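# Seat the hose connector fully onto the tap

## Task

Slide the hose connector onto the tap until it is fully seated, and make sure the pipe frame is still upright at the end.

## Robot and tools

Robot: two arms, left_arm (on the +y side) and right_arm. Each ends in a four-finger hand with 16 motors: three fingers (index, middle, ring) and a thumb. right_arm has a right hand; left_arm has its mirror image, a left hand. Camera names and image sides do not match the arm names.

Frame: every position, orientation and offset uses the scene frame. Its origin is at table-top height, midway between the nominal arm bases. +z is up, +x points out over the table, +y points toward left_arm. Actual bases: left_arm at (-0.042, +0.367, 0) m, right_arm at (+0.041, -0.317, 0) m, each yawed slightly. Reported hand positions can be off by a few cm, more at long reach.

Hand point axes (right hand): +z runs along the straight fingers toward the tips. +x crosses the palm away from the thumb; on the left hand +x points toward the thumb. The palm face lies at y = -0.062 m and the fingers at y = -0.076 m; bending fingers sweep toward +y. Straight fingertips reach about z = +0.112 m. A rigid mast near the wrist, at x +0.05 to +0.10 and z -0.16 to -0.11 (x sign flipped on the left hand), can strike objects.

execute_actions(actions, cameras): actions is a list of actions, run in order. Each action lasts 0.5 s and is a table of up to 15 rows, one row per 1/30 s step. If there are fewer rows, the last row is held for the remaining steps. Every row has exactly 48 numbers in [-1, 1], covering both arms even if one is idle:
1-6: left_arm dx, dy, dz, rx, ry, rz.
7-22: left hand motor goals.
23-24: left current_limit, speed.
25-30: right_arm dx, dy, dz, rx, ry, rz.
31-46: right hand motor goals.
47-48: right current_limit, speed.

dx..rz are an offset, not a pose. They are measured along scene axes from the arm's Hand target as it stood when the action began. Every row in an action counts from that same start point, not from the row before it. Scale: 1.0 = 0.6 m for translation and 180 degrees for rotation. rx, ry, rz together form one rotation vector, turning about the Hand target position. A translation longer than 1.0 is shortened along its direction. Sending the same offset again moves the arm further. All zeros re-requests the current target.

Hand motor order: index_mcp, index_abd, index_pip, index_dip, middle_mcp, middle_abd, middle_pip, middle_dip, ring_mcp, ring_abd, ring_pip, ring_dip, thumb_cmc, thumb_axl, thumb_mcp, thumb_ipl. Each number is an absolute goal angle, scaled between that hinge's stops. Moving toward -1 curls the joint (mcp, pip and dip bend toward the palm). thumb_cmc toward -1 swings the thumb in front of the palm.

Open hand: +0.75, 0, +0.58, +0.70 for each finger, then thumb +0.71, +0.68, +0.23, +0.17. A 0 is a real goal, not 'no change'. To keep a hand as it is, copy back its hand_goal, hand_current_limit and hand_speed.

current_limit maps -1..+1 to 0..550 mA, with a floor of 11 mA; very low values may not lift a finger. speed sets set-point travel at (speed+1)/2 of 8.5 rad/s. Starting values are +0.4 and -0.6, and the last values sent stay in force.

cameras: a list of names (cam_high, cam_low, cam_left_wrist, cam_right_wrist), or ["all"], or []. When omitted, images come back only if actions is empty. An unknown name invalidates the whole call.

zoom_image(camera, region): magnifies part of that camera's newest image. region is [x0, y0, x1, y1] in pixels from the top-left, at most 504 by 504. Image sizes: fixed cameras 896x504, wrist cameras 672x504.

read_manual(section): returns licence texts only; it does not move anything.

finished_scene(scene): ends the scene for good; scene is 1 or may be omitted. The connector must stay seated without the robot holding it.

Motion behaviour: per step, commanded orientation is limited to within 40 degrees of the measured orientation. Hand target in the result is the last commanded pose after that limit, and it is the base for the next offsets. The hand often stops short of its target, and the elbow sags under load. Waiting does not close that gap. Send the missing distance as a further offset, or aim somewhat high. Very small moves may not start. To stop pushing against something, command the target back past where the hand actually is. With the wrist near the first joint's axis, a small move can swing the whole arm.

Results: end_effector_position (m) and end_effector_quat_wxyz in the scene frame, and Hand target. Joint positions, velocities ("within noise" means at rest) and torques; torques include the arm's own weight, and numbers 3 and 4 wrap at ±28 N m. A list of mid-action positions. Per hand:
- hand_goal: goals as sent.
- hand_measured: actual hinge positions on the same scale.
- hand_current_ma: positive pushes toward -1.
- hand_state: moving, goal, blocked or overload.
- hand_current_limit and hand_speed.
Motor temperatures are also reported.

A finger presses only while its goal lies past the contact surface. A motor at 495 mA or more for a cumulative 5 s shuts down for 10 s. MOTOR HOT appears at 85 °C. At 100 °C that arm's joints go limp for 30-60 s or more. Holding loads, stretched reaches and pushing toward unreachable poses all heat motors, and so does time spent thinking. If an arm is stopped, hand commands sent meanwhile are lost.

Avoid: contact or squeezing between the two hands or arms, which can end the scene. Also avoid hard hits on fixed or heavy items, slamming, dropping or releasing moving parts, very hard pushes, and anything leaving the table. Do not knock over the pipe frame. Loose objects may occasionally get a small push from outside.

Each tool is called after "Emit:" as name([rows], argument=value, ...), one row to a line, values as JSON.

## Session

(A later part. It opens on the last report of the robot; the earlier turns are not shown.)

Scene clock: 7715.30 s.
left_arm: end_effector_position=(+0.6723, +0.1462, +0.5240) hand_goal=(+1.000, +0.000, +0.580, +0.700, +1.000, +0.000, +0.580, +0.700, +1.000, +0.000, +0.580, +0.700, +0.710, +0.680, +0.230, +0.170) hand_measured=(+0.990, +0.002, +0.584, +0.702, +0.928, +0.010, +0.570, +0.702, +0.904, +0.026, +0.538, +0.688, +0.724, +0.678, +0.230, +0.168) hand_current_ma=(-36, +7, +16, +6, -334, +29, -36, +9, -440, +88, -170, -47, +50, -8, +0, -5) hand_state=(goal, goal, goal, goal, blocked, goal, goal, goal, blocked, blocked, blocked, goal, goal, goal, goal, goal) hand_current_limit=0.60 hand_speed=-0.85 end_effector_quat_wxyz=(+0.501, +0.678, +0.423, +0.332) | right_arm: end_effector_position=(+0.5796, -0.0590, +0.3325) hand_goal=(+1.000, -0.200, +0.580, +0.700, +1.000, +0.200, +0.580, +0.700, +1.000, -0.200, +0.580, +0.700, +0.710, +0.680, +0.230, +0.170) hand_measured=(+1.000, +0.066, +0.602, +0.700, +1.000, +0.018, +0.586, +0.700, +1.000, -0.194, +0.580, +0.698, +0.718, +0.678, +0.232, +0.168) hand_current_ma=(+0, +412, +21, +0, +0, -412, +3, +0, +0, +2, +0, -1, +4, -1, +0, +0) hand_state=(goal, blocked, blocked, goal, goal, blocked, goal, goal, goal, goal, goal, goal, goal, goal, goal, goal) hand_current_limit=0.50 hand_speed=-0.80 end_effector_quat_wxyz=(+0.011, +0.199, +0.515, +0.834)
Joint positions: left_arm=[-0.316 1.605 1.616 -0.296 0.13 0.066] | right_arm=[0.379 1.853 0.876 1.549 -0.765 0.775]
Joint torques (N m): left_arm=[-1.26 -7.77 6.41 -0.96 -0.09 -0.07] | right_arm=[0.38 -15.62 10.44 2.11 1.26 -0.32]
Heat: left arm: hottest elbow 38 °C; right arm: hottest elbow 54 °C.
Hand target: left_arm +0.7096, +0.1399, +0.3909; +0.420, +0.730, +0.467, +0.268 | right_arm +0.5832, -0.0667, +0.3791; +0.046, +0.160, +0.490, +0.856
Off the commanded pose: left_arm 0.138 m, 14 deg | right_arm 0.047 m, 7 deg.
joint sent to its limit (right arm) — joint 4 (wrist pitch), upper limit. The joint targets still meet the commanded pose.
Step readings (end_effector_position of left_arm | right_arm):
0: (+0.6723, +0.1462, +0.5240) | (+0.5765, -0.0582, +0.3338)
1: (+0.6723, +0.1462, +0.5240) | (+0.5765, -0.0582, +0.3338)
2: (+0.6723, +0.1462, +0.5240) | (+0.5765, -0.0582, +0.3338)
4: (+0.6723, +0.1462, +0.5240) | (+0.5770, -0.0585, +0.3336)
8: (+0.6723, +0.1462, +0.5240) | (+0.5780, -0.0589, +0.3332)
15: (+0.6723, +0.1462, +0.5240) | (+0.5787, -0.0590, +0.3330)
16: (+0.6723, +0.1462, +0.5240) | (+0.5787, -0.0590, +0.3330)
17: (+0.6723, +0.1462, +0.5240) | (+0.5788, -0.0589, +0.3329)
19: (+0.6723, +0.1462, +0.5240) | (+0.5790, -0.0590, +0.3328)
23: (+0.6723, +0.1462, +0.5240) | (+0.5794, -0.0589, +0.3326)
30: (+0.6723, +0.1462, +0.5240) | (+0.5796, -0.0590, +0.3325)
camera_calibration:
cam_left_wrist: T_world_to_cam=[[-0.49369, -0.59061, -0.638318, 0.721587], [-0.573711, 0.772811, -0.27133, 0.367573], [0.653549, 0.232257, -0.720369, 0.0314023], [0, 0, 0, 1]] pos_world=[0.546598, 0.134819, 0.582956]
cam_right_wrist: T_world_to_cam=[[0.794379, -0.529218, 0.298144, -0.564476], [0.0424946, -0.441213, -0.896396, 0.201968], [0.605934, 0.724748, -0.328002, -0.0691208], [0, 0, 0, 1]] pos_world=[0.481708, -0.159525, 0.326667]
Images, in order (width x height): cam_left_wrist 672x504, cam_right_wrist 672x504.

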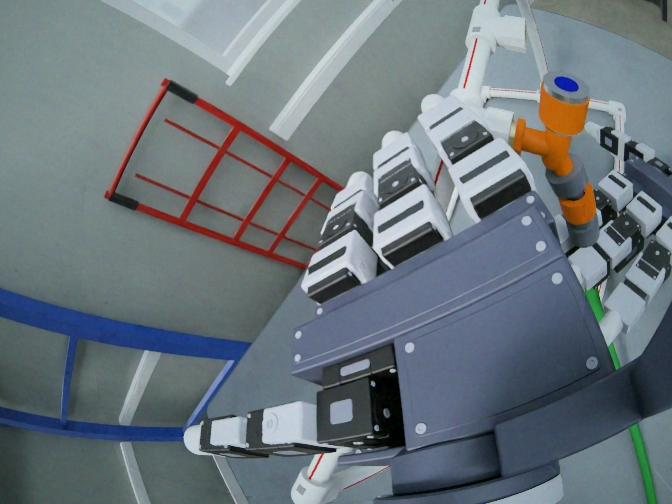

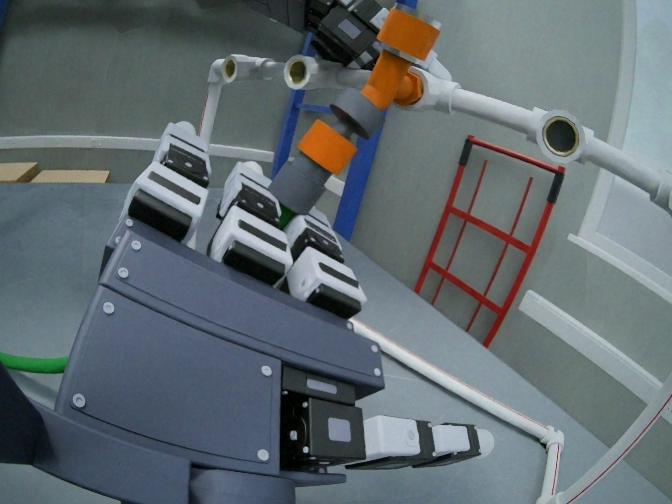

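Emit:
execute_actions([
  [[0,0,0,0,0,0,1,0,0.58,0.7,1,0,0.58,0.7,1,0,0.58,0.7,0.71,0.68,0.23,0.17,0.6,-0.85,0,0,0.015,-0.009,0.014,0.005,1,-0.2,0.58,0.7,1,0.2,0.58,0.7,1,-0.2,0.58,0.7,0.71,0.68,0.23,0.17,0.6,-0.8]],
  [[0,0,0,0,0,0,1,0,0.58,0.7,1,0,0.58,0.7,1,0,0.58,0.7,0.71,0.68,0.23,0.17,0.6,-0.85,0,0,0.015,-0.009,0.014,0.005,1,-0.2,0.58,0.7,1,0.2,0.58,0.7,1,-0.2,0.58,0.7,0.71,0.68,0.23,0.17,0.6,-0.8]],
  [[0,0,0,0,0,0,1,0,0.58,0.7,1,0,0.58,0.7,1,0,0.58,0.7,0.71,0.68,0.23,0.17,0.6,-0.85,0,0,0.01,-0.009,0.0,0.002,1,-0.2,0.58,0.7,1,0.2,0.58,0.7,1,-0.2,0.58,0.7,0.71,0.68,0.23,0.17,0.6,-0.8]],
], cameras=["cam_right_wrist","cam_left_wrist"])

Emit:
zoom_image(camera="cam_right_wrist", region=[250, 70, 410, 230])

Emit:
zoom_image(camera="cam_left_wrist", region=[535, 145, 625, 255])

Scene clock: 7893.50 s.
left_arm: end_effector_position=(+0.6730, +0.1478, +0.5237) hand_goal=(+1.000, +0.000, +0.580, +0.700, +1.000, +0.000, +0.580, +0.700, +1.000, +0.000, +0.580, +0.700, +0.710, +0.680, +0.230, +0.170) hand_measured=(+0.990, +0.002, +0.584, +0.702, +0.928, +0.010, +0.570, +0.702, +0.904, +0.026, +0.538, +0.688, +0.724, +0.678, +0.230, +0.168) hand_current_ma=(-36, +7, +16, +6, -334, +31, -36, +9, -440, +90, -170, -47, +50, -8, +0, -5) hand_state=(goal, goal, goal, goal, blocked, goal, goal, goal, blocked, blocked, blocked, goal, goal, goal, goal, goal) hand_current_limit=0.60 hand_speed=-0.85 end_effector_quat_wxyz=(+0.500, +0.678, +0.424, +0.332) | right_arm: end_effector_position=(+0.5891, -0.0524, +0.3427) hand_goal=(+1.000, -0.200, +0.580, +0.700, +1.000, +0.200, +0.580, +0.700, +1.000, -0.200, +0.580, +0.700, +0.710, +0.680, +0.230, +0.170) hand_measured=(+1.000, +0.064, +0.582, +0.700, +1.000, +0.018, +0.580, +0.700, +1.000, -0.194, +0.580, +0.698, +0.718, +0.678, +0.232, +0.168) hand_current_ma=(+0, +440, +0, +0, +0, -440, +0, +0, +0, +2, +0, -1, +4, -1, +0, +0) hand_state=(goal, blocked, goal, goal, goal, blocked, goal, goal, goal, goal, goal, goal, goal, goal, goal, goal) hand_current_limit=0.60 hand_speed=-0.80 end_effector_quat_wxyz=(-0.032, +0.228, +0.548, +0.804)
Joint positions: left_arm=[-0.314 1.605 1.616 -0.296 0.13 0.066] | right_arm=[0.362 1.76 0.876 1.344 -0.842 0.788]
Joint torques (N m): left_arm=[-1.38 -7.77 6.42 -0.95 -0.09 -0.07] | right_arm=[-0.32 -17.44 9.17 1.87 1.11 -0.52]
Motor temperatures (°C): left_arm=[25 29 38 24 25 25] | right_arm=[26 49 55 28 33 25]
Heat: left arm: hottest elbow 38 °C; right arm: hottest elbow 55 °C.
Hand target: left_arm +0.7097, +0.1398, +0.3907; +0.420, +0.730, +0.467, +0.268 | right_arm +0.5832, -0.0667, +0.4032; +0.015, +0.186, +0.530, +0.827
Off the commanded pose: left_arm 0.138 m, 14 deg | right_arm 0.062 m, 8 deg.
Step readings (end_effector_position of left_arm | right_arm):
0: (+0.6723, +0.1462, +0.5240) | (+0.5796, -0.0590, +0.3325)
1: (+0.6723, +0.1462, +0.5240) | (+0.5796, -0.0590, +0.3327)
2: (+0.6723, +0.1462, +0.5240) | (+0.5793, -0.0590, +0.3334)
4: (+0.6723, +0.1462, +0.5240) | (+0.5797, -0.0580, +0.3345)
8: (+0.6725, +0.1462, +0.5237) | (+0.5819, -0.0569, +0.3361)
15: (+0.6725, +0.1462, +0.5237) | (+0.5825, -0.0565, +0.3363)
16: (+0.6725, +0.1462, +0.5237) | (+0.5826, -0.0564, +0.3363)
17: (+0.6725, +0.1462, +0.5237) | (+0.5828, -0.0560, +0.3367)
19: (+0.6725, +0.1462, +0.5237) | (+0.5840, -0.0554, +0.3385)
23: (+0.6728, +0.1473, +0.5237) | (+0.5863, -0.0541, +0.3403)
30: (+0.6730, +0.1478, +0.5237) | (+0.5873, -0.0534, +0.3406)
31: (+0.6730, +0.1478, +0.5237) | (+0.5872, -0.0533, +0.3407)
32: (+0.6730, +0.1478, +0.5237) | (+0.5874, -0.0530, +0.3406)
34: (+0.6730, +0.1478, +0.5237) | (+0.5879, -0.0529, +0.3413)
38: (+0.6730, +0.1478, +0.5237) | (+0.5888, -0.0526, +0.3426)
45: (+0.6730, +0.1478, +0.5237) | (+0.5891, -0.0524, +0.3425)
camera_calibration:
cam_left_wrist: T_world_to_cam=[[-0.492546, -0.591625, -0.638261, 0.722051], [-0.575542, 0.771553, -0.271032, 0.367919], [0.652801, 0.23385, -0.720531, 0.0307856], [0, 0, 0, 1]] pos_world=[0.547299, 0.136116, 0.582757]
cam_right_wrist: T_world_to_cam=[[0.850401, -0.465651, 0.244923, -0.582962], [-0.0248068, -0.500482, -0.865391, 0.239565], [0.52555, 0.729854, -0.437162, 0.00872653], [0, 0, 0, 1]] pos_world=[0.497108, -0.157928, 0.353913]
Images, in order (width x height): cam_left_wrist 672x504, cam_right_wrist 672x504.

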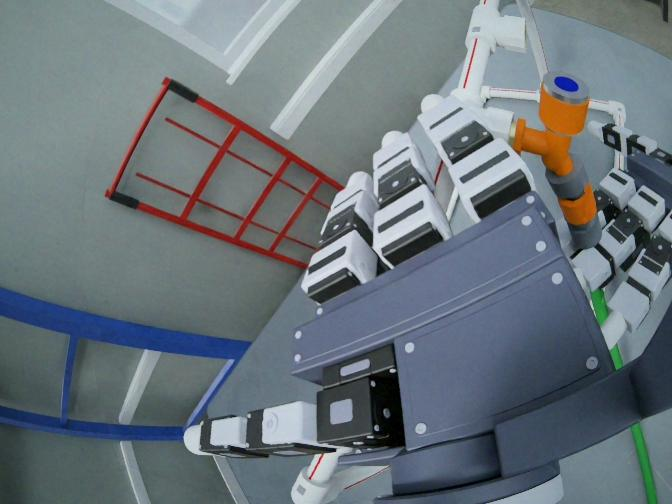

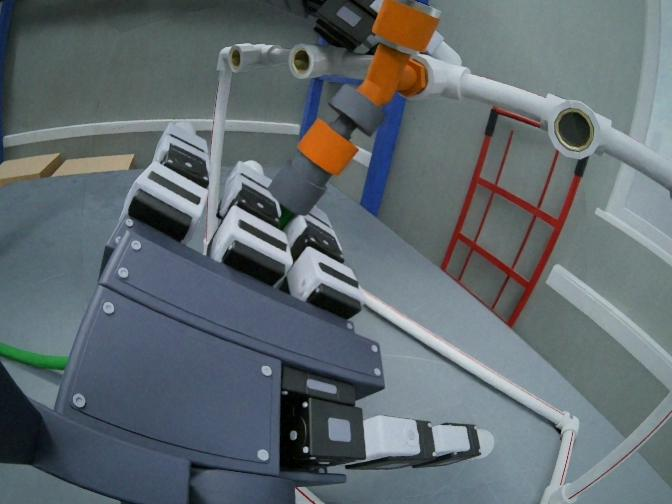

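Scaled by 3.150 from the camera's 672x504 image, which has a finer 960x720 frame.

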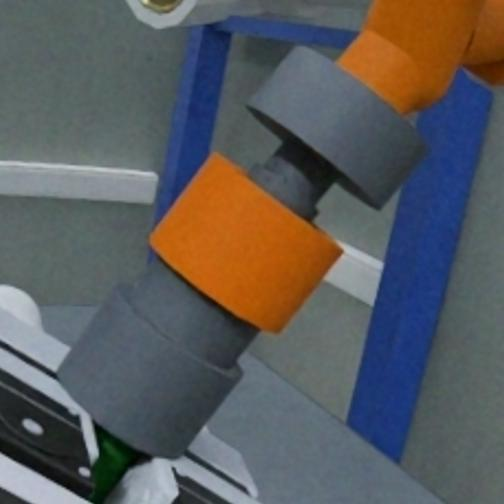

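Scaled by 4.582 from the camera's 672x504 image, which has a finer 960x720 frame.

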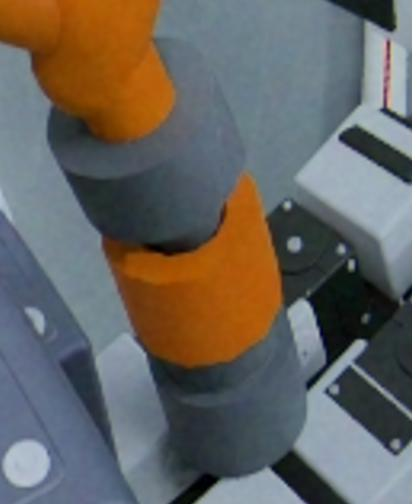

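Emit:
execute_actions([
  [[0,0,-0.02,0,0,0,1,0,0.58,0.7,1,0,0.58,0.7,1,0,0.58,0.7,0.71,0.68,0.23,0.17,0.6,-0.85,-0.006,0,0.03,0.005,-0.014,0,1,-0.2,0.58,0.7,1,0.2,0.58,0.7,1,-0.2,0.58,0.7,0.71,0.68,0.23,0.17,0.7,-0.8]],
  [[0,0,-0.02,0,0,0,1,0,0.58,0.7,1,0,0.58,0.7,1,0,0.58,0.7,0.71,0.68,0.23,0.17,0.6,-0.85,-0.006,0,0.03,0.005,-0.014,0,1,-0.2,0.58,0.7,1,0.2,0.58,0.7,1,-0.2,0.58,0.7,0.71,0.68,0.23,0.17,0.7,-0.8]],
  [[0,0,0,0,0,0,1,0,0.58,0.7,1,0,0.58,0.7,1,0,0.58,0.7,0.71,0.68,0.23,0.17,0.6,-0.85,-0.004,0,0.03,0.005,-0.014,0,1,-0.2,0.58,0.7,1,0.2,0.58,0.7,1,-0.2,0.58,0.7,0.71,0.68,0.23,0.17,0.7,-0.8]],
], cameras=["cam_right_wrist","cam_left_wrist"])

Emit:
zoom_image(camera="cam_right_wrist", region=[250, 70, 410, 230])

Emit:
zoom_image(camera="cam_left_wrist", region=[535, 145, 625, 255])

Scene clock: 7952.50 s.
left_arm: end_effector_position=(+0.6727, +0.1489, +0.5214) hand_goal=(+1.000, +0.000, +0.580, +0.700, +1.000, +0.000, +0.580, +0.700, +1.000, +0.000, +0.580, +0.700, +0.710, +0.680, +0.230, +0.170) hand_measured=(+0.992, +0.002, +0.584, +0.702, +0.928, +0.010, +0.572, +0.702, +0.904, +0.026, +0.538, +0.688, +0.724, +0.678, +0.230, +0.168) hand_current_ma=(-32, +7, +16, +6, -334, +33, -29, +9, -440, +92, -170, -46, +50, -8, +0, -5) hand_state=(goal, goal, goal, goal, blocked, goal, goal, goal, blocked, blocked, blocked, goal, goal, goal, goal, goal) hand_current_limit=0.60 hand_speed=-0.85 end_effector_quat_wxyz=(+0.504, +0.675, +0.422, +0.336) | right_arm: end_effector_position=(+0.5881, -0.0532, +0.3461) hand_goal=(+1.000, -0.200, +0.580, +0.700, +1.000, +0.200, +0.580, +0.700, +1.000, -0.200, +0.580, +0.700, +0.710, +0.680, +0.230, +0.170) hand_measured=(+1.000, +0.064, +0.594, +0.700, +1.000, +0.018, +0.586, +0.700, +1.000, -0.194, +0.580, +0.698, +0.718, +0.678, +0.232, +0.168) hand_current_ma=(+0, +467, +10, +0, +0, -467, +2, +0, +0, +2, +0, -1, +4, -1, +0, +0) hand_state=(goal, blocked, goal, goal, goal, blocked, goal, goal, goal, goal, goal, goal, goal, goal, goal, goal) hand_current_limit=0.70 hand_speed=-0.80 end_effector_quat_wxyz=(-0.030, +0.226, +0.546, +0.806)
Joint positions: left_arm=[-0.312 1.604 1.6 -0.267 0.129 0.066] | right_arm=[0.362 1.755 0.876 1.346 -0.839 0.788]
Joint torques (N m): left_arm=[-1.49 -7.12 3.51 0.12 -0.06 -0.07] | right_arm=[0.62 -19.37 13.08 4.19 1.41 -0.51]
Heat: left arm: hottest elbow 38 °C; right arm: hottest elbow 54 °C.
Hand target: left_arm +0.7096, +0.1397, +0.3670; +0.420, +0.730, +0.467, +0.268 | right_arm +0.5736, -0.0666, +0.4571; +0.046, +0.132, +0.508, +0.850
Off the commanded pose: left_arm 0.159 m, 15 deg | right_arm 0.113 m, 15 deg.
Step readings (end_effector_position of left_arm | right_arm):
0: (+0.6730, +0.1478, +0.5237) | (+0.5891, -0.0524, +0.3427)
1: (+0.6730, +0.1478, +0.5237) | (+0.5891, -0.0524, +0.3427)
2: (+0.6730, +0.1478, +0.5237) | (+0.5890, -0.0524, +0.3429)
4: (+0.6730, +0.1479, +0.5237) | (+0.5886, -0.0525, +0.3440)
8: (+0.6733, +0.1488, +0.5237) | (+0.5883, -0.0526, +0.3447)
15: (+0.6733, +0.1488, +0.5237) | (+0.5883, -0.0526, +0.3447)
16: (+0.6733, +0.1488, +0.5237) | (+0.5883, -0.0526, +0.3447)
17: (+0.6733, +0.1488, +0.5230) | (+0.5883, -0.0526, +0.3449)
19: (+0.6732, +0.1488, +0.5222) | (+0.5884, -0.0527, +0.3449)
23: (+0.6730, +0.1488, +0.5215) | (+0.5884, -0.0529, +0.3452)
30: (+0.6727, +0.1489, +0.5214) | (+0.5885, -0.0529, +0.3452)
31: (+0.6727, +0.1489, +0.5214) | (+0.5885, -0.0529, +0.3452)
32: (+0.6727, +0.1489, +0.5215) | (+0.5884, -0.0530, +0.3454)
34: (+0.6727, +0.1489, +0.5213) | (+0.5883, -0.0531, +0.3457)
38: (+0.6727, +0.1489, +0.5213) | (+0.5881, -0.0532, +0.3460)
45: (+0.6727, +0.1489, +0.5214) | (+0.5881, -0.0532, +0.3461)
camera_calibration:
cam_left_wrist: T_world_to_cam=[[-0.483229, -0.594856, -0.642368, 0.717501], [-0.573439, 0.76948, -0.28119, 0.370471], [0.661557, 0.23248, -0.712949, 0.0194549], [0, 0, 0, 1]] pos_world=[0.546289, 0.137217, 0.578942]
cam_right_wrist: T_world_to_cam=[[0.847687, -0.468511, 0.248847, -0.583285], [-0.0203771, -0.497493, -0.867229, 0.240259], [0.530106, 0.730067, -0.431265, 0.00667921], [0, 0, 0, 1]] pos_world=[0.495798, -0.158624, 0.356389]
Images, in order (width x height): cam_left_wrist 672x504, cam_right_wrist 672x504.

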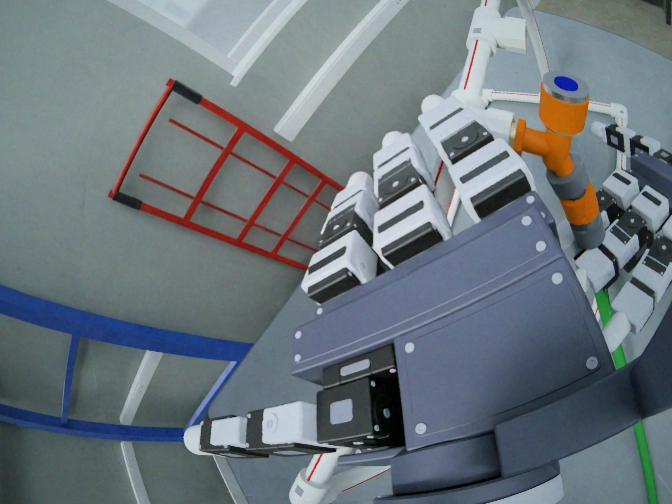

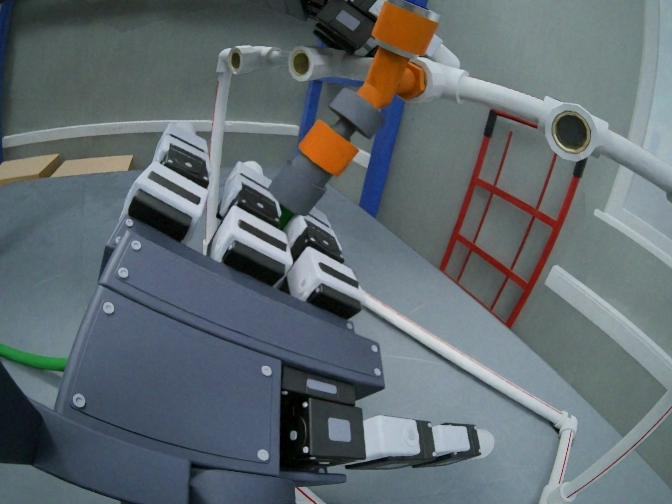

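Scaled by 3.150 from the camera's 672x504 image, which has a finer 960x720 frame.

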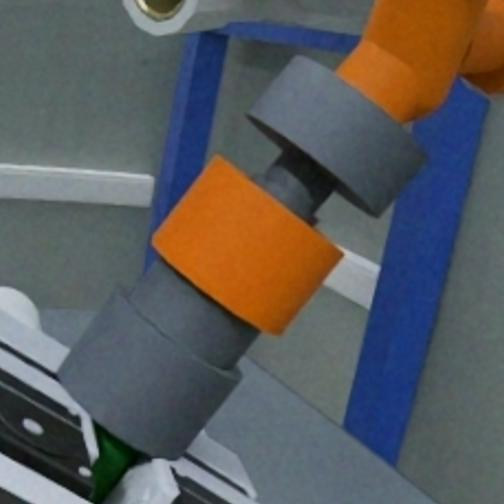

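Scaled by 4.582 from the camera's 672x504 image, which has a finer 960x720 frame.

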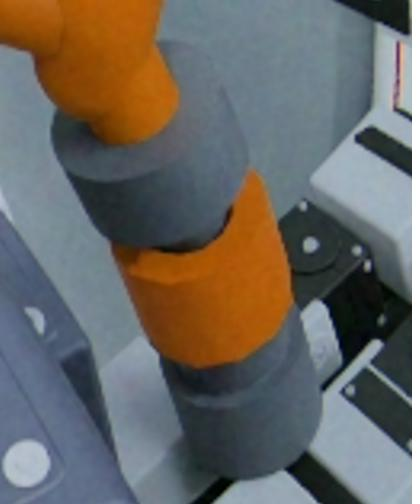

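Emit:
execute_actions([
  [[0,0,-0.03,0,0,0,1,0,0.58,0.7,1,0,0.58,0.7,1,0,0.58,0.7,0.71,0.68,0.23,0.17,0.6,-0.85,-0.004,0,0.03,0.004,-0.01,0,1,-0.2,0.58,0.7,1,0.2,0.58,0.7,1,-0.2,0.58,0.7,0.71,0.68,0.23,0.17,0.7,-0.8]],
  [[0,0,-0.02,0,0,0,1,0,0.58,0.7,1,0,0.58,0.7,1,0,0.58,0.7,0.71,0.68,0.23,0.17,0.6,-0.85,-0.004,0,0.03,0.004,-0.01,0,1,-0.2,0.58,0.7,1,0.2,0.58,0.7,1,-0.2,0.58,0.7,0.71,0.68,0.23,0.17,0.7,-0.8]],
  [[0,0,0,0,0,0,1,0,0.58,0.7,1,0,0.58,0.7,1,0,0.58,0.7,0.71,0.68,0.23,0.17,0.6,-0.85,-0.004,0,0.025,0.004,-0.01,0,1,-0.2,0.58,0.7,1,0.2,0.58,0.7,1,-0.2,0.58,0.7,0.71,0.68,0.23,0.17,0.7,-0.8]],
], cameras=["cam_right_wrist","cam_left_wrist"])

Emit:
zoom_image(camera="cam_right_wrist", region=[250, 70, 410, 230])

Emit:
zoom_image(camera="cam_left_wrist", region=[535, 145, 625, 255])

Scene clock: 7973.87 s.
left_arm: end_effector_position=(+0.6676, +0.1499, +0.5169) hand_goal=(+1.000, +0.000, +0.580, +0.700, +1.000, +0.000, +0.580, +0.700, +1.000, +0.000, +0.580, +0.700, +0.710, +0.680, +0.230, +0.170) hand_measured=(+0.988, +0.002, +0.584, +0.702, +0.928, +0.010, +0.576, +0.702, +0.910, +0.026, +0.542, +0.690, +0.724, +0.678, +0.230, +0.168) hand_current_ma=(-48, +7, +16, +6, -334, +30, -12, +9, -427, +92, -156, -34, +50, -8, +0, -5) hand_state=(goal, goal, goal, goal, blocked, goal, goal, goal, blocked, blocked, blocked, goal, goal, goal, goal, goal) hand_current_limit=0.60 hand_speed=-0.85 end_effector_quat_wxyz=(+0.514, +0.666, +0.410, +0.350) | right_arm: end_effector_position=(+0.5884, -0.0545, +0.3488) hand_goal=(+1.000, -0.200, +0.580, +0.700, +1.000, +0.200, +0.580, +0.700, +1.000, -0.200, +0.580, +0.700, +0.710, +0.680, +0.230, +0.170) hand_measured=(+1.000, +0.064, +0.604, +0.700, +1.000, +0.018, +0.592, +0.700, +1.000, -0.194, +0.580, +0.698, +0.718, +0.678, +0.232, +0.168) hand_current_ma=(+0, +467, +26, +0, +0, -467, +8, +0, +0, +2, +0, -1, +4, -1, +0, +0) hand_state=(goal, blocked, blocked, goal, goal, blocked, goal, goal, goal, goal, goal, goal, goal, goal, goal, goal) hand_current_limit=0.70 hand_speed=-0.80 end_effector_quat_wxyz=(-0.031, +0.228, +0.543, +0.808)
Joint positions: left_arm=[-0.312 1.594 1.546 -0.181 0.129 0.076] | right_arm=[0.362 1.75 0.876 1.347 -0.833 0.799]
Joint torques (N m): left_arm=[-1.55 -5.83 2.09 -0.39 -0.12 -0.16] | right_arm=[1.49 -22.12 16.17 5.26 1.6 -0.61]
Motor temperatures (°C): left_arm=[25 29 37 24 25 25] | right_arm=[26 53 56 28 33 25]
Heat: left arm: hottest elbow 37 °C; right arm: hottest elbow 56 °C.
Hand target: left_arm +0.7097, +0.1399, +0.3368; +0.420, +0.730, +0.467, +0.268 | right_arm +0.5663, -0.0667, +0.5081; +0.067, +0.092, +0.489, +0.865
Off the commanded pose: left_arm 0.185 m, 17 deg | right_arm 0.161 m, 21 deg.
Step readings (end_effector_position of left_arm | right_arm):
0: (+0.6727, +0.1489, +0.5214) | (+0.5881, -0.0532, +0.3461)
1: (+0.6727, +0.1489, +0.5212) | (+0.5881, -0.0532, +0.3461)
2: (+0.6727, +0.1489, +0.5204) | (+0.5881, -0.0533, +0.3462)
4: (+0.6719, +0.1495, +0.5202) | (+0.5880, -0.0535, +0.3468)
8: (+0.6706, +0.1497, +0.5197) | (+0.5881, -0.0537, +0.3470)
15: (+0.6698, +0.1497, +0.5195) | (+0.5881, -0.0537, +0.3469)
16: (+0.6696, +0.1497, +0.5198) | (+0.5881, -0.0537, +0.3471)
17: (+0.6696, +0.1497, +0.5192) | (+0.5881, -0.0538, +0.3473)
19: (+0.6690, +0.1498, +0.5190) | (+0.5880, -0.0539, +0.3480)
23: (+0.6682, +0.1499, +0.5174) | (+0.5882, -0.0541, +0.3480)
30: (+0.6676, +0.1499, +0.5171) | (+0.5882, -0.0542, +0.3482)
31: (+0.6676, +0.1499, +0.5170) | (+0.5882, -0.0542, +0.3482)
32: (+0.6676, +0.1499, +0.5167) | (+0.5882, -0.0542, +0.3484)
34: (+0.6676, +0.1499, +0.5169) | (+0.5882, -0.0543, +0.3486)
38: (+0.6676, +0.1499, +0.5169) | (+0.5884, -0.0545, +0.3488)
45: (+0.6676, +0.1499, +0.5169) | (+0.5884, -0.0545, +0.3488)
camera_calibration:
cam_left_wrist: T_world_to_cam=[[-0.455139, -0.596113, -0.661436, 0.703999], [-0.559017, 0.769494, -0.308835, 0.370242], [0.693072, 0.229191, -0.683464, -0.0163953], [0, 0, 0, 1]] pos_world=[0.538752, 0.138521, 0.568788]
cam_right_wrist: T_world_to_cam=[[0.847994, -0.47204, 0.241008, -0.582484], [-0.0255589, -0.490619, -0.870999, 0.246667], [0.529389, 0.732442, -0.428107, 0.00803709], [0, 0, 0, 1]] pos_world=[0.495993, -0.159823, 0.358671]
Images, in order (width x height): cam_left_wrist 672x504, cam_right_wrist 672x504.

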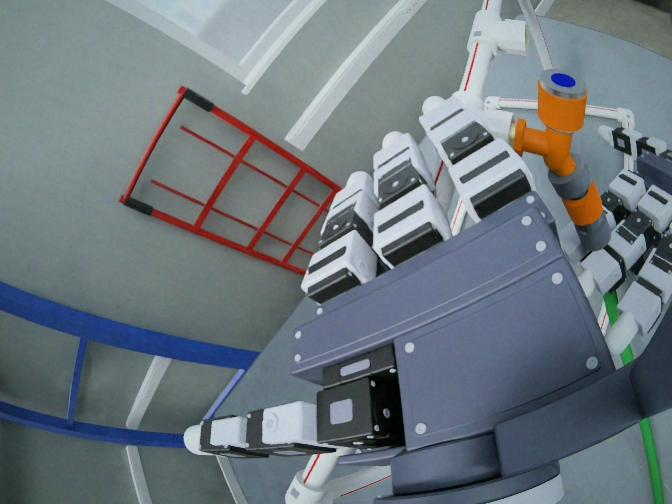

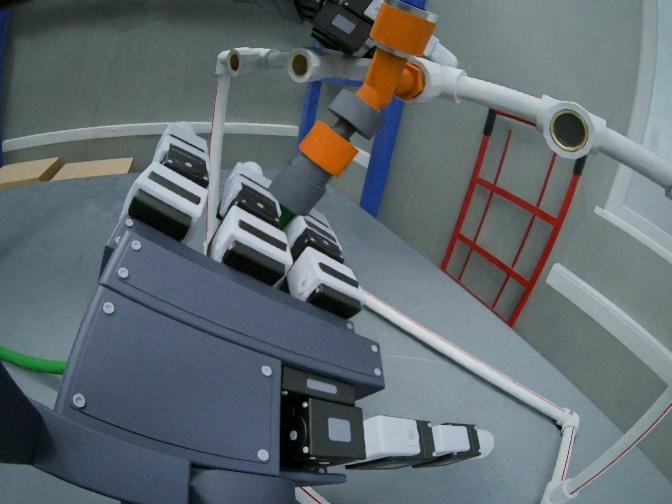

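Scaled by 3.150 from the camera's 672x504 image, which has a finer 960x720 frame.

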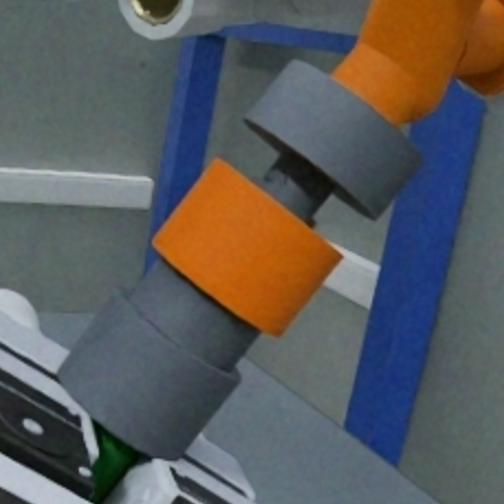

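Scaled by 4.582 from the camera's 672x504 image, which has a finer 960x720 frame.

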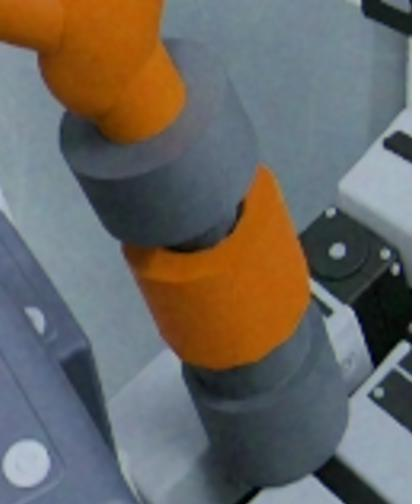

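Emit:
execute_actions([
  [[0,0,-0.01,0,0,0,1,0,0.58,0.7,1,0,0.58,0.7,1,0,0.58,0.7,0.71,0.68,0.23,0.17,0.6,-0.85,-0.003,0.003,0.03,0.004,-0.01,0,1,-0.2,0.58,0.7,1,0.2,0.58,0.7,1,-0.2,0.58,0.7,0.71,0.68,0.23,0.17,0.7,-0.8]],
  [[0,0,0,0,0,0,1,0,0.58,0.7,1,0,0.58,0.7,1,0,0.58,0.7,0.71,0.68,0.23,0.17,0.6,-0.85,-0.003,0.003,0.03,0.004,-0.01,0,1,-0.2,0.58,0.7,1,0.2,0.58,0.7,1,-0.2,0.58,0.7,0.71,0.68,0.23,0.17,0.7,-0.8]],
  [[0,0,0,0,0,0,1,0,0.58,0.7,1,0,0.58,0.7,1,0,0.58,0.7,0.71,0.68,0.23,0.17,0.6,-0.85,-0.003,0.003,0.025,0.004,-0.01,0,1,-0.2,0.58,0.7,1,0.2,0.58,0.7,1,-0.2,0.58,0.7,0.71,0.68,0.23,0.17,0.7,-0.8]],
], cameras=["cam_right_wrist","cam_left_wrist"])

Emit:
zoom_image(camera="cam_right_wrist", region=[250, 70, 410, 230])

Emit:
zoom_image(camera="cam_left_wrist", region=[535, 145, 625, 255])

Scene clock: 7993.33 s.
left_arm: end_effector_position=(+0.6655, +0.1508, +0.5163) hand_goal=(+1.000, +0.000, +0.580, +0.700, +1.000, +0.000, +0.580, +0.700, +1.000, +0.000, +0.580, +0.700, +0.710, +0.680, +0.230, +0.170) hand_measured=(+0.982, +0.002, +0.584, +0.702, +0.928, +0.010, +0.576, +0.702, +0.912, +0.028, +0.542, +0.690, +0.724, +0.678, +0.230, +0.168) hand_current_ma=(-77, +6, +16, +6, -334, +30, -11, +9, -421, +94, -154, -34, +50, -8, +0, -5) hand_state=(goal, goal, goal, goal, blocked, goal, goal, goal, blocked, blocked, blocked, goal, goal, goal, goal, goal) hand_current_limit=0.60 hand_speed=-0.85 end_effector_quat_wxyz=(+0.516, +0.664, +0.409, +0.353) | right_arm: end_effector_position=(+0.5867, -0.0548, +0.3589) hand_goal=(+1.000, -0.200, +0.580, +0.700, +1.000, +0.200, +0.580, +0.700, +1.000, -0.200, +0.580, +0.700, +0.710, +0.680, +0.230, +0.170) hand_measured=(+1.002, +0.064, +0.620, +0.700, +1.000, +0.020, +0.598, +0.698, +1.000, -0.194, +0.580, +0.698, +0.718, +0.678, +0.232, +0.168) hand_current_ma=(+0, +467, +54, +0, +0, -467, +15, +0, +0, +2, +0, -1, +4, -1, +0, +0) hand_state=(goal, blocked, blocked, goal, goal, blocked, goal, goal, goal, goal, goal, goal, goal, goal, goal, goal) hand_current_limit=0.70 hand_speed=-0.80 end_effector_quat_wxyz=(-0.025, +0.224, +0.536, +0.814)
Joint positions: left_arm=[-0.312 1.589 1.533 -0.164 0.127 0.077] | right_arm=[0.368 1.741 0.882 1.356 -0.815 0.801]
Joint torques (N m): left_arm=[-1.55 -5.36 1.91 -0.43 -0.06 -0.17] | right_arm=[1.38 -23.77 19.62 5.49 1.6 -0.7]
Motor temperatures (°C): left_arm=[25 29 36 24 25 25] | right_arm=[26 56 60 29 35 25]
Heat: left arm: hottest elbow 36 °C; right arm: hottest elbow 60 °C.
Hand target: left_arm +0.7096, +0.1399, +0.3309; +0.420, +0.730, +0.467, +0.268 | right_arm +0.5609, -0.0613, +0.5593; +0.088, +0.052, +0.469, +0.877
Off the commanded pose: left_arm 0.191 m, 18 deg | right_arm 0.202 m, 26 deg.
Step readings (end_effector_position of left_arm | right_arm):
0: (+0.6676, +0.1499, +0.5169) | (+0.5884, -0.0545, +0.3488)
1: (+0.6676, +0.1499, +0.5169) | (+0.5884, -0.0545, +0.3488)
2: (+0.6676, +0.1499, +0.5167) | (+0.5884, -0.0546, +0.3490)
4: (+0.6674, +0.1501, +0.5165) | (+0.5883, -0.0552, +0.3502)
8: (+0.6661, +0.1505, +0.5165) | (+0.5876, -0.0571, +0.3588)
15: (+0.6656, +0.1507, +0.5162) | (+0.5874, -0.0569, +0.3587)
16: (+0.6656, +0.1507, +0.5162) | (+0.5874, -0.0569, +0.3587)
17: (+0.6656, +0.1507, +0.5161) | (+0.5874, -0.0569, +0.3587)
19: (+0.6656, +0.1507, +0.5161) | (+0.5875, -0.0569, +0.3587)
23: (+0.6656, +0.1508, +0.5162) | (+0.5872, -0.0564, +0.3587)
30: (+0.6656, +0.1508, +0.5159) | (+0.5870, -0.0559, +0.3587)
31: (+0.6656, +0.1508, +0.5159) | (+0.5871, -0.0560, +0.3587)
32: (+0.6656, +0.1508, +0.5159) | (+0.5870, -0.0558, +0.3588)
34: (+0.6656, +0.1508, +0.5160) | (+0.5867, -0.0552, +0.3588)
38: (+0.6655, +0.1508, +0.5163) | (+0.5868, -0.0549, +0.3589)
45: (+0.6655, +0.1508, +0.5163) | (+0.5867, -0.0548, +0.3589)
camera_calibration:
cam_left_wrist: T_world_to_cam=[[-0.448491, -0.597554, -0.664668, 0.700567], [-0.557602, 0.768253, -0.314432, 0.370307], [0.698524, 0.2296, -0.677752, -0.022137], [0, 0, 0, 1]] pos_world=[0.536146, 0.13922, 0.567078]
cam_right_wrist: T_world_to_cam=[[0.839143, -0.483952, 0.248255, -0.581633], [-0.0145855, -0.476282, -0.879171, 0.252548], [0.543716, 0.734129, -0.406728, -0.00257358], [0, 0, 0, 1]] pos_world=[0.493156, -0.159308, 0.36538]
Images, in order (width x height): cam_left_wrist 672x504, cam_right_wrist 672x504.

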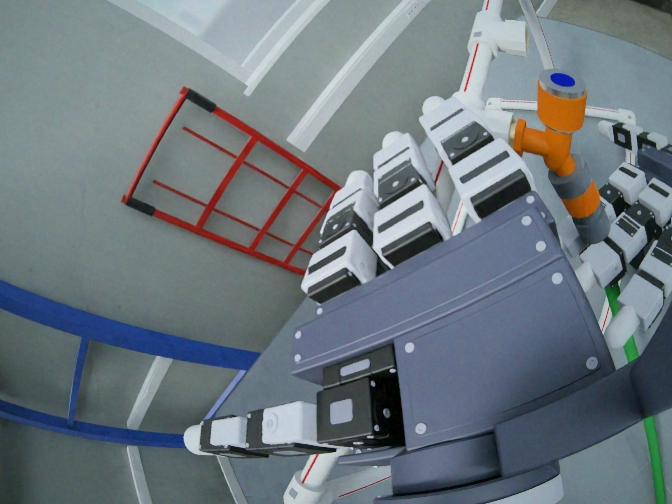

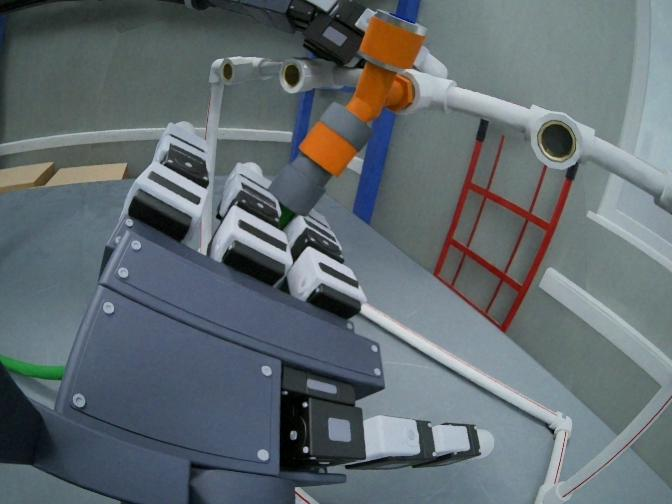

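Scaled by 3.150 from the camera's 672x504 image, which has a finer 960x720 frame.

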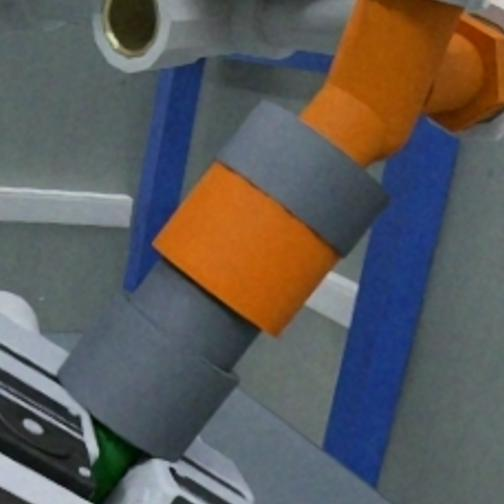

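Scaled by 4.582 from the camera's 672x504 image, which has a finer 960x720 frame.

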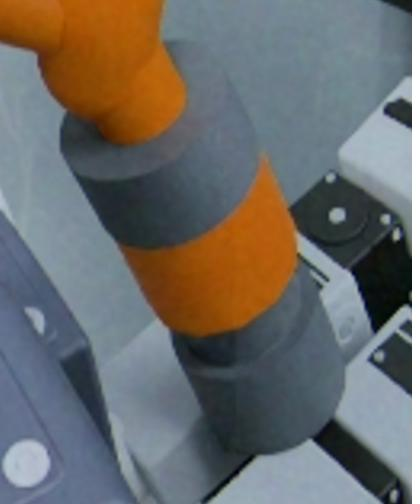

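Emit:
execute_actions([
  [[0,0,0,0,0,0,1,0,0.58,0.7,1,0,0.58,0.7,1,0,0.58,0.7,0.71,0.68,0.23,0.17,0.6,-0.85,0.008,0,-0.07,-0.0095,0.03,0.002,1,-0.2,0.58,0.7,1,0.2,0.58,0.7,1,-0.2,0.58,0.7,0.71,0.68,0.23,0.17,0.6,-0.8]],
  [[0,0,0.02,0,0,0,1,0,0.58,0.7,1,0,0.58,0.7,1,0,0.58,0.7,0.71,0.68,0.23,0.17,0.6,-0.85,0.008,0,-0.07,-0.0095,0.03,0.002,1,-0.15,0.58,0.7,1,0.15,0.58,0.7,1,-0.2,0.58,0.7,0.71,0.68,0.23,0.17,0.4,-0.8]],
  [[0,0,0.02,0,0,0,1,0,0.58,0.7,1,0,0.58,0.7,1,0,0.58,0.7,0.71,0.68,0.23,0.17,0.6,-0.85,0.008,0,-0.06,-0.0095,0.03,0.002,1,-0.1,0.58,0.7,1,0.1,0.58,0.7,1,-0.2,0.58,0.7,0.71,0.68,0.23,0.17,0.2,-0.8]],
], cameras=["cam_right_wrist","cam_left_wrist"])

Scene clock: 8018.63 s.
left_arm: end_effector_position=(+0.6660, +0.1512, +0.5205) hand_goal=(+1.000, +0.000, +0.580, +0.700, +1.000, +0.000, +0.580, +0.700, +1.000, +0.000, +0.580, +0.700, +0.710, +0.680, +0.230, +0.170) hand_measured=(+0.978, +0.002, +0.584, +0.702, +0.928, +0.010, +0.574, +0.702, +0.912, +0.028, +0.542, +0.688, +0.724, +0.678, +0.230, +0.168) hand_current_ma=(-89, +6, +16, +6, -334, +30, -22, +9, -421, +94, -154, -45, +50, -8, +0, -5) hand_state=(blocked, goal, goal, goal, blocked, goal, goal, goal, blocked, blocked, blocked, goal, goal, goal, goal, goal) hand_current_limit=0.60 hand_speed=-0.85 end_effector_quat_wxyz=(+0.513, +0.667, +0.411, +0.351) | right_arm: end_effector_position=(+0.5893, -0.0526, +0.3549) hand_goal=(+1.000, -0.100, +0.580, +0.700, +1.000, +0.100, +0.580, +0.700, +1.000, -0.200, +0.580, +0.700, +0.710, +0.680, +0.230, +0.170) hand_measured=(+1.000, +0.064, +0.618, +0.700, +1.000, +0.014, +0.598, +0.698, +1.000, -0.194, +0.580, +0.698, +0.718, +0.678, +0.232, +0.168) hand_current_ma=(+0, +330, +52, +0, +0, -152, +15, +0, +0, +2, +0, -1, +4, -1, +0, +0) hand_state=(goal, blocked, blocked, goal, goal, blocked, goal, goal, goal, goal, goal, goal, goal, goal, goal, goal) hand_current_limit=0.20 hand_speed=-0.80 end_effector_quat_wxyz=(-0.034, +0.232, +0.540, +0.808)
Joint positions: left_arm=[-0.311 1.589 1.55 -0.193 0.127 0.077] | right_arm=[0.368 1.737 0.882 1.327 -0.824 0.805]
Joint torques (N m): left_arm=[-1.73 -6.01 4.37 -1.46 -0.06 -0.18] | right_arm=[0.91 -19.37 10.85 2.47 1.07 -0.39]
Motor temperatures (°C): left_arm=[25 29 35 24 25 25] | right_arm=[26 60 67 29 35 25]
Heat: left arm: hottest elbow 35 °C; right arm: hottest elbow 67 °C.
Hand target: left_arm +0.7096, +0.1399, +0.3549; +0.420, +0.730, +0.467, +0.268 | right_arm +0.5754, -0.0614, +0.4391; +0.015, +0.167, +0.516, +0.840
Off the commanded pose: left_arm 0.172 m, 17 deg | right_arm 0.086 m, 10 deg.
Step readings (end_effector_position of left_arm | right_arm):
0: (+0.6655, +0.1508, +0.5163) | (+0.5867, -0.0548, +0.3589)
1: (+0.6655, +0.1508, +0.5163) | (+0.5867, -0.0548, +0.3589)
2: (+0.6655, +0.1508, +0.5163) | (+0.5867, -0.0548, +0.3589)
4: (+0.6655, +0.1508, +0.5163) | (+0.5867, -0.0548, +0.3589)
8: (+0.6655, +0.1508, +0.5163) | (+0.5867, -0.0547, +0.3589)
15: (+0.6655, +0.1508, +0.5163) | (+0.5867, -0.0547, +0.3589)
16: (+0.6655, +0.1508, +0.5163) | (+0.5867, -0.0547, +0.3588)
17: (+0.6655, +0.1508, +0.5163) | (+0.5869, -0.0545, +0.3584)
19: (+0.6653, +0.1508, +0.5166) | (+0.5873, -0.0541, +0.3576)
23: (+0.6653, +0.1508, +0.5185) | (+0.5876, -0.0539, +0.3571)
30: (+0.6653, +0.1508, +0.5185) | (+0.5876, -0.0539, +0.3570)
31: (+0.6652, +0.1509, +0.5188) | (+0.5877, -0.0538, +0.3570)
32: (+0.6652, +0.1509, +0.5192) | (+0.5880, -0.0535, +0.3563)
34: (+0.6654, +0.1508, +0.5197) | (+0.5888, -0.0532, +0.3551)
38: (+0.6657, +0.1510, +0.5202) | (+0.5892, -0.0528, +0.3549)
45: (+0.6659, +0.1512, +0.5204) | (+0.5893, -0.0526, +0.3550)
camera_calibration:
cam_left_wrist: T_world_to_cam=[[-0.454632, -0.59591, -0.661968, 0.706257], [-0.561195, 0.768784, -0.306645, 0.369817], [0.691643, 0.232082, -0.683935, -0.0123291], [0, 0, 0, 1]] pos_world=[0.537154, 0.139417, 0.572489]
cam_right_wrist: T_world_to_cam=[[0.849295, -0.474197, 0.232025, -0.581551], [-0.0326471, -0.485844, -0.873436, 0.258183], [0.526908, 0.734229, -0.428106, 0.0103366], [0, 0, 0, 1]] pos_world=[0.496891, -0.157923, 0.364866]
Images, in order (width x height): cam_left_wrist 672x504, cam_right_wrist 672x504.

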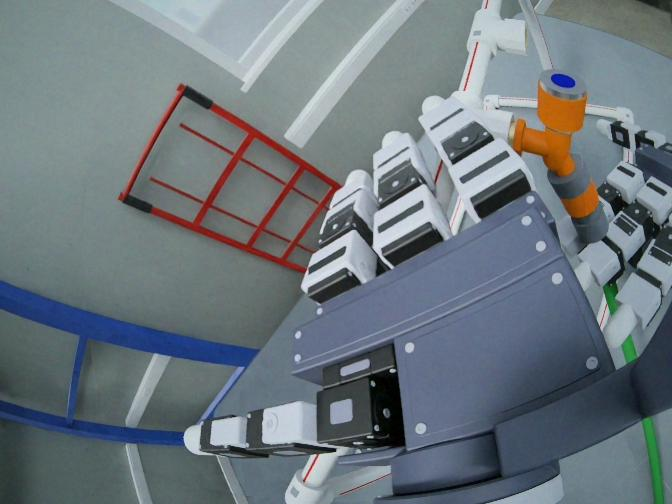

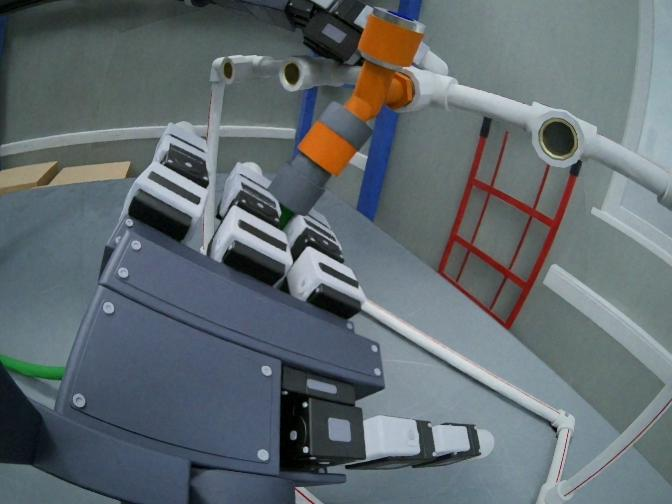

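Emit:
execute_actions([
  [[0,0,0.03,0,0,0,1,0,0.58,0.7,1,0,0.58,0.7,1,0,0.58,0.7,0.71,0.68,0.23,0.17,0.6,-0.85,0.01,0.006,-0.05,-0.006,0.018,0.001,1,-0.05,0.58,0.7,1,0.05,0.58,0.7,1,-0.2,0.58,0.7,0.71,0.68,0.23,0.17,0.2,-0.8]],
  [[0,0,0.02,0,0,0,1,0,0.58,0.7,1,0,0.58,0.7,1,0,0.58,0.7,0.71,0.68,0.23,0.17,0.6,-0.85,0,0,-0.02,0,0,0,1,0.3,0.58,0.7,1,-0.15,0.58,0.7,1,-0.25,0.58,0.7,0.71,0.68,0.23,0.17,0.2,-0.85]],
  [[0,0,0.02,0,0,0,1,0,0.58,0.7,1,0,0.58,0.7,1,0,0.58,0.7,0.71,0.68,0.23,0.17,0.6,-0.85,0,0,-0.02,0,0,0,1,0.3,0.58,0.7,1,-0.15,0.58,0.7,1,-0.25,0.58,0.7,0.71,0.68,0.23,0.17,0.2,-0.85]],
], cameras=["cam_right_wrist"])

Scene clock: 8042.67 s.
left_arm: end_effector_position=(+0.6730, +0.1507, +0.5242) hand_goal=(+1.000, +0.000, +0.580, +0.700, +1.000, +0.000, +0.580, +0.700, +1.000, +0.000, +0.580, +0.700, +0.710, +0.680, +0.230, +0.170) hand_measured=(+0.978, +0.002, +0.584, +0.702, +0.928, +0.014, +0.552, +0.702, +0.904, +0.028, +0.532, +0.678, +0.724, +0.678, +0.230, +0.168) hand_current_ma=(-93, +6, +16, +6, -335, +46, -110, +9, -440, +98, -204, -89, +50, -8, +0, -5) hand_state=(blocked, goal, goal, goal, blocked, goal, blocked, goal, blocked, blocked, blocked, blocked, goal, goal, goal, goal) hand_current_limit=0.60 hand_speed=-0.85 end_effector_quat_wxyz=(+0.496, +0.680, +0.428, +0.331) | right_arm: end_effector_position=(+0.5859, -0.0510, +0.3542) hand_goal=(+1.000, +0.300, +0.580, +0.700, +1.000, -0.150, +0.580, +0.700, +1.000, -0.250, +0.580, +0.700, +0.710, +0.680, +0.230, +0.170) hand_measured=(+1.000, +0.290, +0.602, +0.700, +1.000, -0.142, +0.588, +0.698, +1.000, -0.242, +0.580, +0.698, +0.718, +0.678, +0.232, +0.168) hand_current_ma=(+0, -4, +23, +0, +0, +3, +4, +0, +0, +3, +0, -1, +4, -1, +0, +0) hand_state=(goal, goal, blocked, goal, goal, goal, goal, goal, goal, goal, goal, goal, goal, goal, goal, goal) hand_current_limit=0.20 hand_speed=-0.85 end_effector_quat_wxyz=(-0.032, +0.222, +0.540, +0.811)
Joint positions: left_arm=[-0.31 1.603 1.622 -0.315 0.127 0.066] | right_arm=[0.371 1.749 0.882 1.359 -0.829 0.805]
Joint torques (N m): left_arm=[-1.73 -7.71 7.05 -0.76 0.01 -0.07] | right_arm=[0.73 -13.74 8.64 3.08 1.16 -0.38]
Motor temperatures (°C): left_arm=[25 29 35 24 25 25] | right_arm=[26 55 65 28 33 25]
Heat: left arm: hottest elbow 35 °C; right arm: hottest elbow 65 °C.
Hand target: left_arm +0.7097, +0.1399, +0.3968; +0.420, +0.730, +0.467, +0.268 | right_arm +0.5814, -0.0578, +0.3852; +0.001, +0.190, +0.524, +0.830
Off the commanded pose: left_arm 0.133 m, 13 deg | right_arm 0.032 m, 6 deg.
Step readings (end_effector_position of left_arm | right_arm):
0: (+0.6660, +0.1512, +0.5205) | (+0.5893, -0.0526, +0.3549)
1: (+0.6660, +0.1512, +0.5206) | (+0.5893, -0.0526, +0.3549)
2: (+0.6660, +0.1512, +0.5212) | (+0.5894, -0.0526, +0.3547)
4: (+0.6666, +0.1511, +0.5216) | (+0.5896, -0.0525, +0.3544)
8: (+0.6677, +0.1512, +0.5218) | (+0.5896, -0.0523, +0.3542)
15: (+0.6686, +0.1511, +0.5219) | (+0.5897, -0.0523, +0.3542)
16: (+0.6686, +0.1511, +0.5222) | (+0.5897, -0.0523, +0.3542)
17: (+0.6687, +0.1511, +0.5225) | (+0.5897, -0.0523, +0.3542)
19: (+0.6692, +0.1510, +0.5228) | (+0.5897, -0.0523, +0.3542)
23: (+0.6701, +0.1509, +0.5230) | (+0.5898, -0.0522, +0.3537)
30: (+0.6706, +0.1508, +0.5232) | (+0.5889, -0.0513, +0.3543)
31: (+0.6708, +0.1508, +0.5231) | (+0.5887, -0.0513, +0.3545)
32: (+0.6708, +0.1508, +0.5237) | (+0.5881, -0.0511, +0.3550)
34: (+0.6714, +0.1507, +0.5238) | (+0.5872, -0.0508, +0.3552)
38: (+0.6723, +0.1508, +0.5241) | (+0.5863, -0.0509, +0.3543)
45: (+0.6729, +0.1507, +0.5241) | (+0.5860, -0.0510, +0.3541)
camera_calibration:
cam_right_wrist: T_world_to_cam=[[0.847965, -0.469264, 0.246468, -0.581749], [-0.0121708, -0.482103, -0.87603, 0.247399], [0.529912, 0.739843, -0.414518, 0.00434572], [0, 0, 0, 1]] pos_world=[0.494011, -0.156937, 0.361913]
Images, in order (width x height): cam_right_wrist 672x504.

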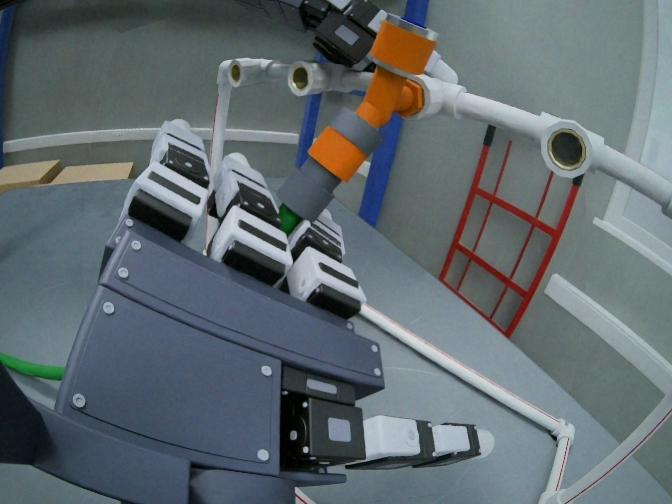

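Emit:
execute_actions([
  [[0,0,0.02,0,0,0,1,0,0.58,0.7,1,0,0.58,0.7,1,0,0.58,0.7,0.71,0.68,0.23,0.17,0.6,-0.85,-0.008,0.003,-0.04,0,0,0,1,0.3,0.58,0.7,1,-0.15,0.58,0.7,1,-0.25,0.58,0.7,0.71,0.68,0.23,0.17,0.2,-0.85]],
  [[0,0,0.02,0,0,0,1,0,0.58,0.7,1,0,0.58,0.7,1,0,0.58,0.7,0.71,0.68,0.23,0.17,0.6,-0.85,-0.007,0.003,-0.035,0,0,0,1,0.3,0.58,0.7,1,-0.15,0.58,0.7,1,-0.25,0.58,0.7,0.71,0.68,0.23,0.17,0.2,-0.85]],
], cameras=["cam_right_wrist","cam_left_wrist"])

Scene clock: 8057.07 s.
left_arm: end_effector_position=(+0.6772, +0.1500, +0.5269) hand_goal=(+1.000, +0.000, +0.580, +0.700, +1.000, +0.000, +0.580, +0.700, +1.000, +0.000, +0.580, +0.700, +0.710, +0.680, +0.230, +0.170) hand_measured=(+0.986, +0.002, +0.584, +0.702, +0.928, +0.014, +0.546, +0.702, +0.898, +0.028, +0.528, +0.676, +0.724, +0.678, +0.230, +0.168) hand_current_ma=(-58, +6, +16, +6, -335, +47, -133, +9, -440, +98, -214, -97, +50, -8, +0, -5) hand_state=(goal, goal, goal, goal, blocked, goal, blocked, goal, blocked, blocked, blocked, blocked, goal, goal, goal, goal) hand_current_limit=0.60 hand_speed=-0.85 end_effector_quat_wxyz=(+0.485, +0.687, +0.436, +0.321) | right_arm: end_effector_position=(+0.5759, -0.0555, +0.3453) hand_goal=(+1.000, +0.300, +0.580, +0.700, +1.000, -0.150, +0.580, +0.700, +1.000, -0.250, +0.580, +0.700, +0.710, +0.680, +0.230, +0.170) hand_measured=(+1.000, +0.300, +0.590, +0.700, +1.000, -0.144, +0.588, +0.698, +1.000, -0.244, +0.580, +0.698, +0.718, +0.678, +0.232, +0.168) hand_current_ma=(+0, +0, +6, +0, +0, +3, +4, +0, +0, +3, +0, -1, +4, -1, +0, +0) hand_state=(goal, goal, goal, goal, goal, goal, goal, goal, goal, goal, goal, goal, goal, goal, goal, goal) hand_current_limit=0.20 hand_speed=-0.85 end_effector_quat_wxyz=(-0.005, +0.195, +0.524, +0.829)
Joint positions: left_arm=[-0.31 1.615 1.67 -0.388 0.127 0.064] | right_arm=[0.377 1.81 0.873 1.503 -0.8 0.79]
Joint torques (N m): left_arm=[-1.67 -8.53 8.28 -0.21 0.02 -0.05] | right_arm=[1.49 -12.57 5.6 2.32 0.57 -0.37]
Motor temperatures (°C): left_arm=[25 30 36 24 25 25] | right_arm=[26 52 62 28 33 25]
Heat: left arm: hottest elbow 36 °C; right arm: hottest elbow 62 °C.
Hand target: left_arm +0.7096, +0.1399, +0.4210; +0.420, +0.730, +0.467, +0.268 | right_arm +0.5724, -0.0541, +0.3401; +0.001, +0.190, +0.524, +0.830
Off the commanded pose: left_arm 0.111 m, 11 deg | right_arm 0.006 m, 1 deg.
Step readings (end_effector_position of left_arm | right_arm):
0: (+0.6730, +0.1507, +0.5242) | (+0.5859, -0.0510, +0.3542)
1: (+0.6731, +0.1507, +0.5241) | (+0.5859, -0.0510, +0.3541)
2: (+0.6730, +0.1507, +0.5246) | (+0.5856, -0.0509, +0.3540)
4: (+0.6736, +0.1506, +0.5249) | (+0.5844, -0.0512, +0.3524)
8: (+0.6744, +0.1504, +0.5253) | (+0.5825, -0.0518, +0.3506)
15: (+0.6750, +0.1503, +0.5253) | (+0.5816, -0.0523, +0.3503)
16: (+0.6750, +0.1503, +0.5254) | (+0.5815, -0.0521, +0.3503)
17: (+0.6751, +0.1503, +0.5258) | (+0.5811, -0.0525, +0.3497)
19: (+0.6756, +0.1501, +0.5263) | (+0.5793, -0.0532, +0.3482)
23: (+0.6766, +0.1502, +0.5265) | (+0.5770, -0.0550, +0.3458)
30: (+0.6772, +0.1500, +0.5268) | (+0.5759, -0.0555, +0.3455)
camera_calibration:
cam_left_wrist: T_world_to_cam=[[-0.518041, -0.586923, -0.622218, 0.735505], [-0.592739, 0.770784, -0.233564, 0.361532], [0.61668, 0.247817, -0.74719, 0.0662792], [0, 0, 0, 1]] pos_world=[0.554443, 0.136596, 0.591608]
cam_right_wrist: T_world_to_cam=[[0.815281, -0.497835, 0.295766, -0.57291], [0.0464723, -0.452866, -0.890367, 0.210125], [0.577198, 0.739644, -0.346077, -0.04159], [0, 0, 0, 1]] pos_world=[0.481323, -0.159294, 0.342143]
Images, in order (width x height): cam_left_wrist 672x504, cam_right_wrist 672x504.

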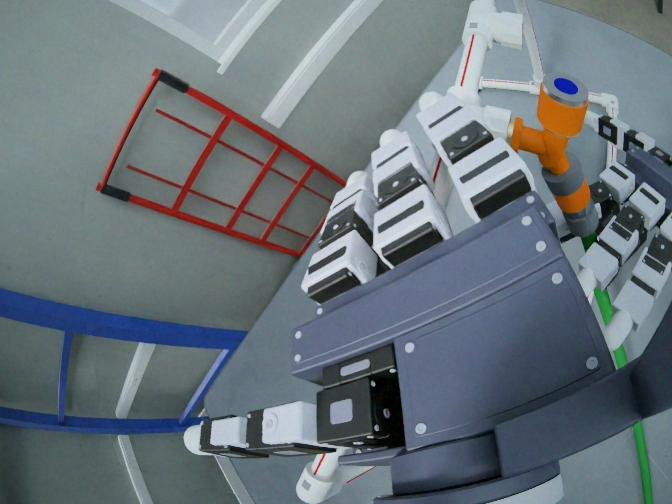

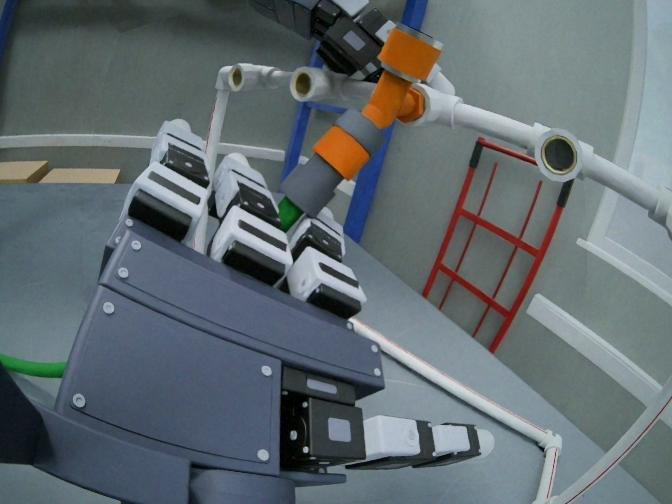

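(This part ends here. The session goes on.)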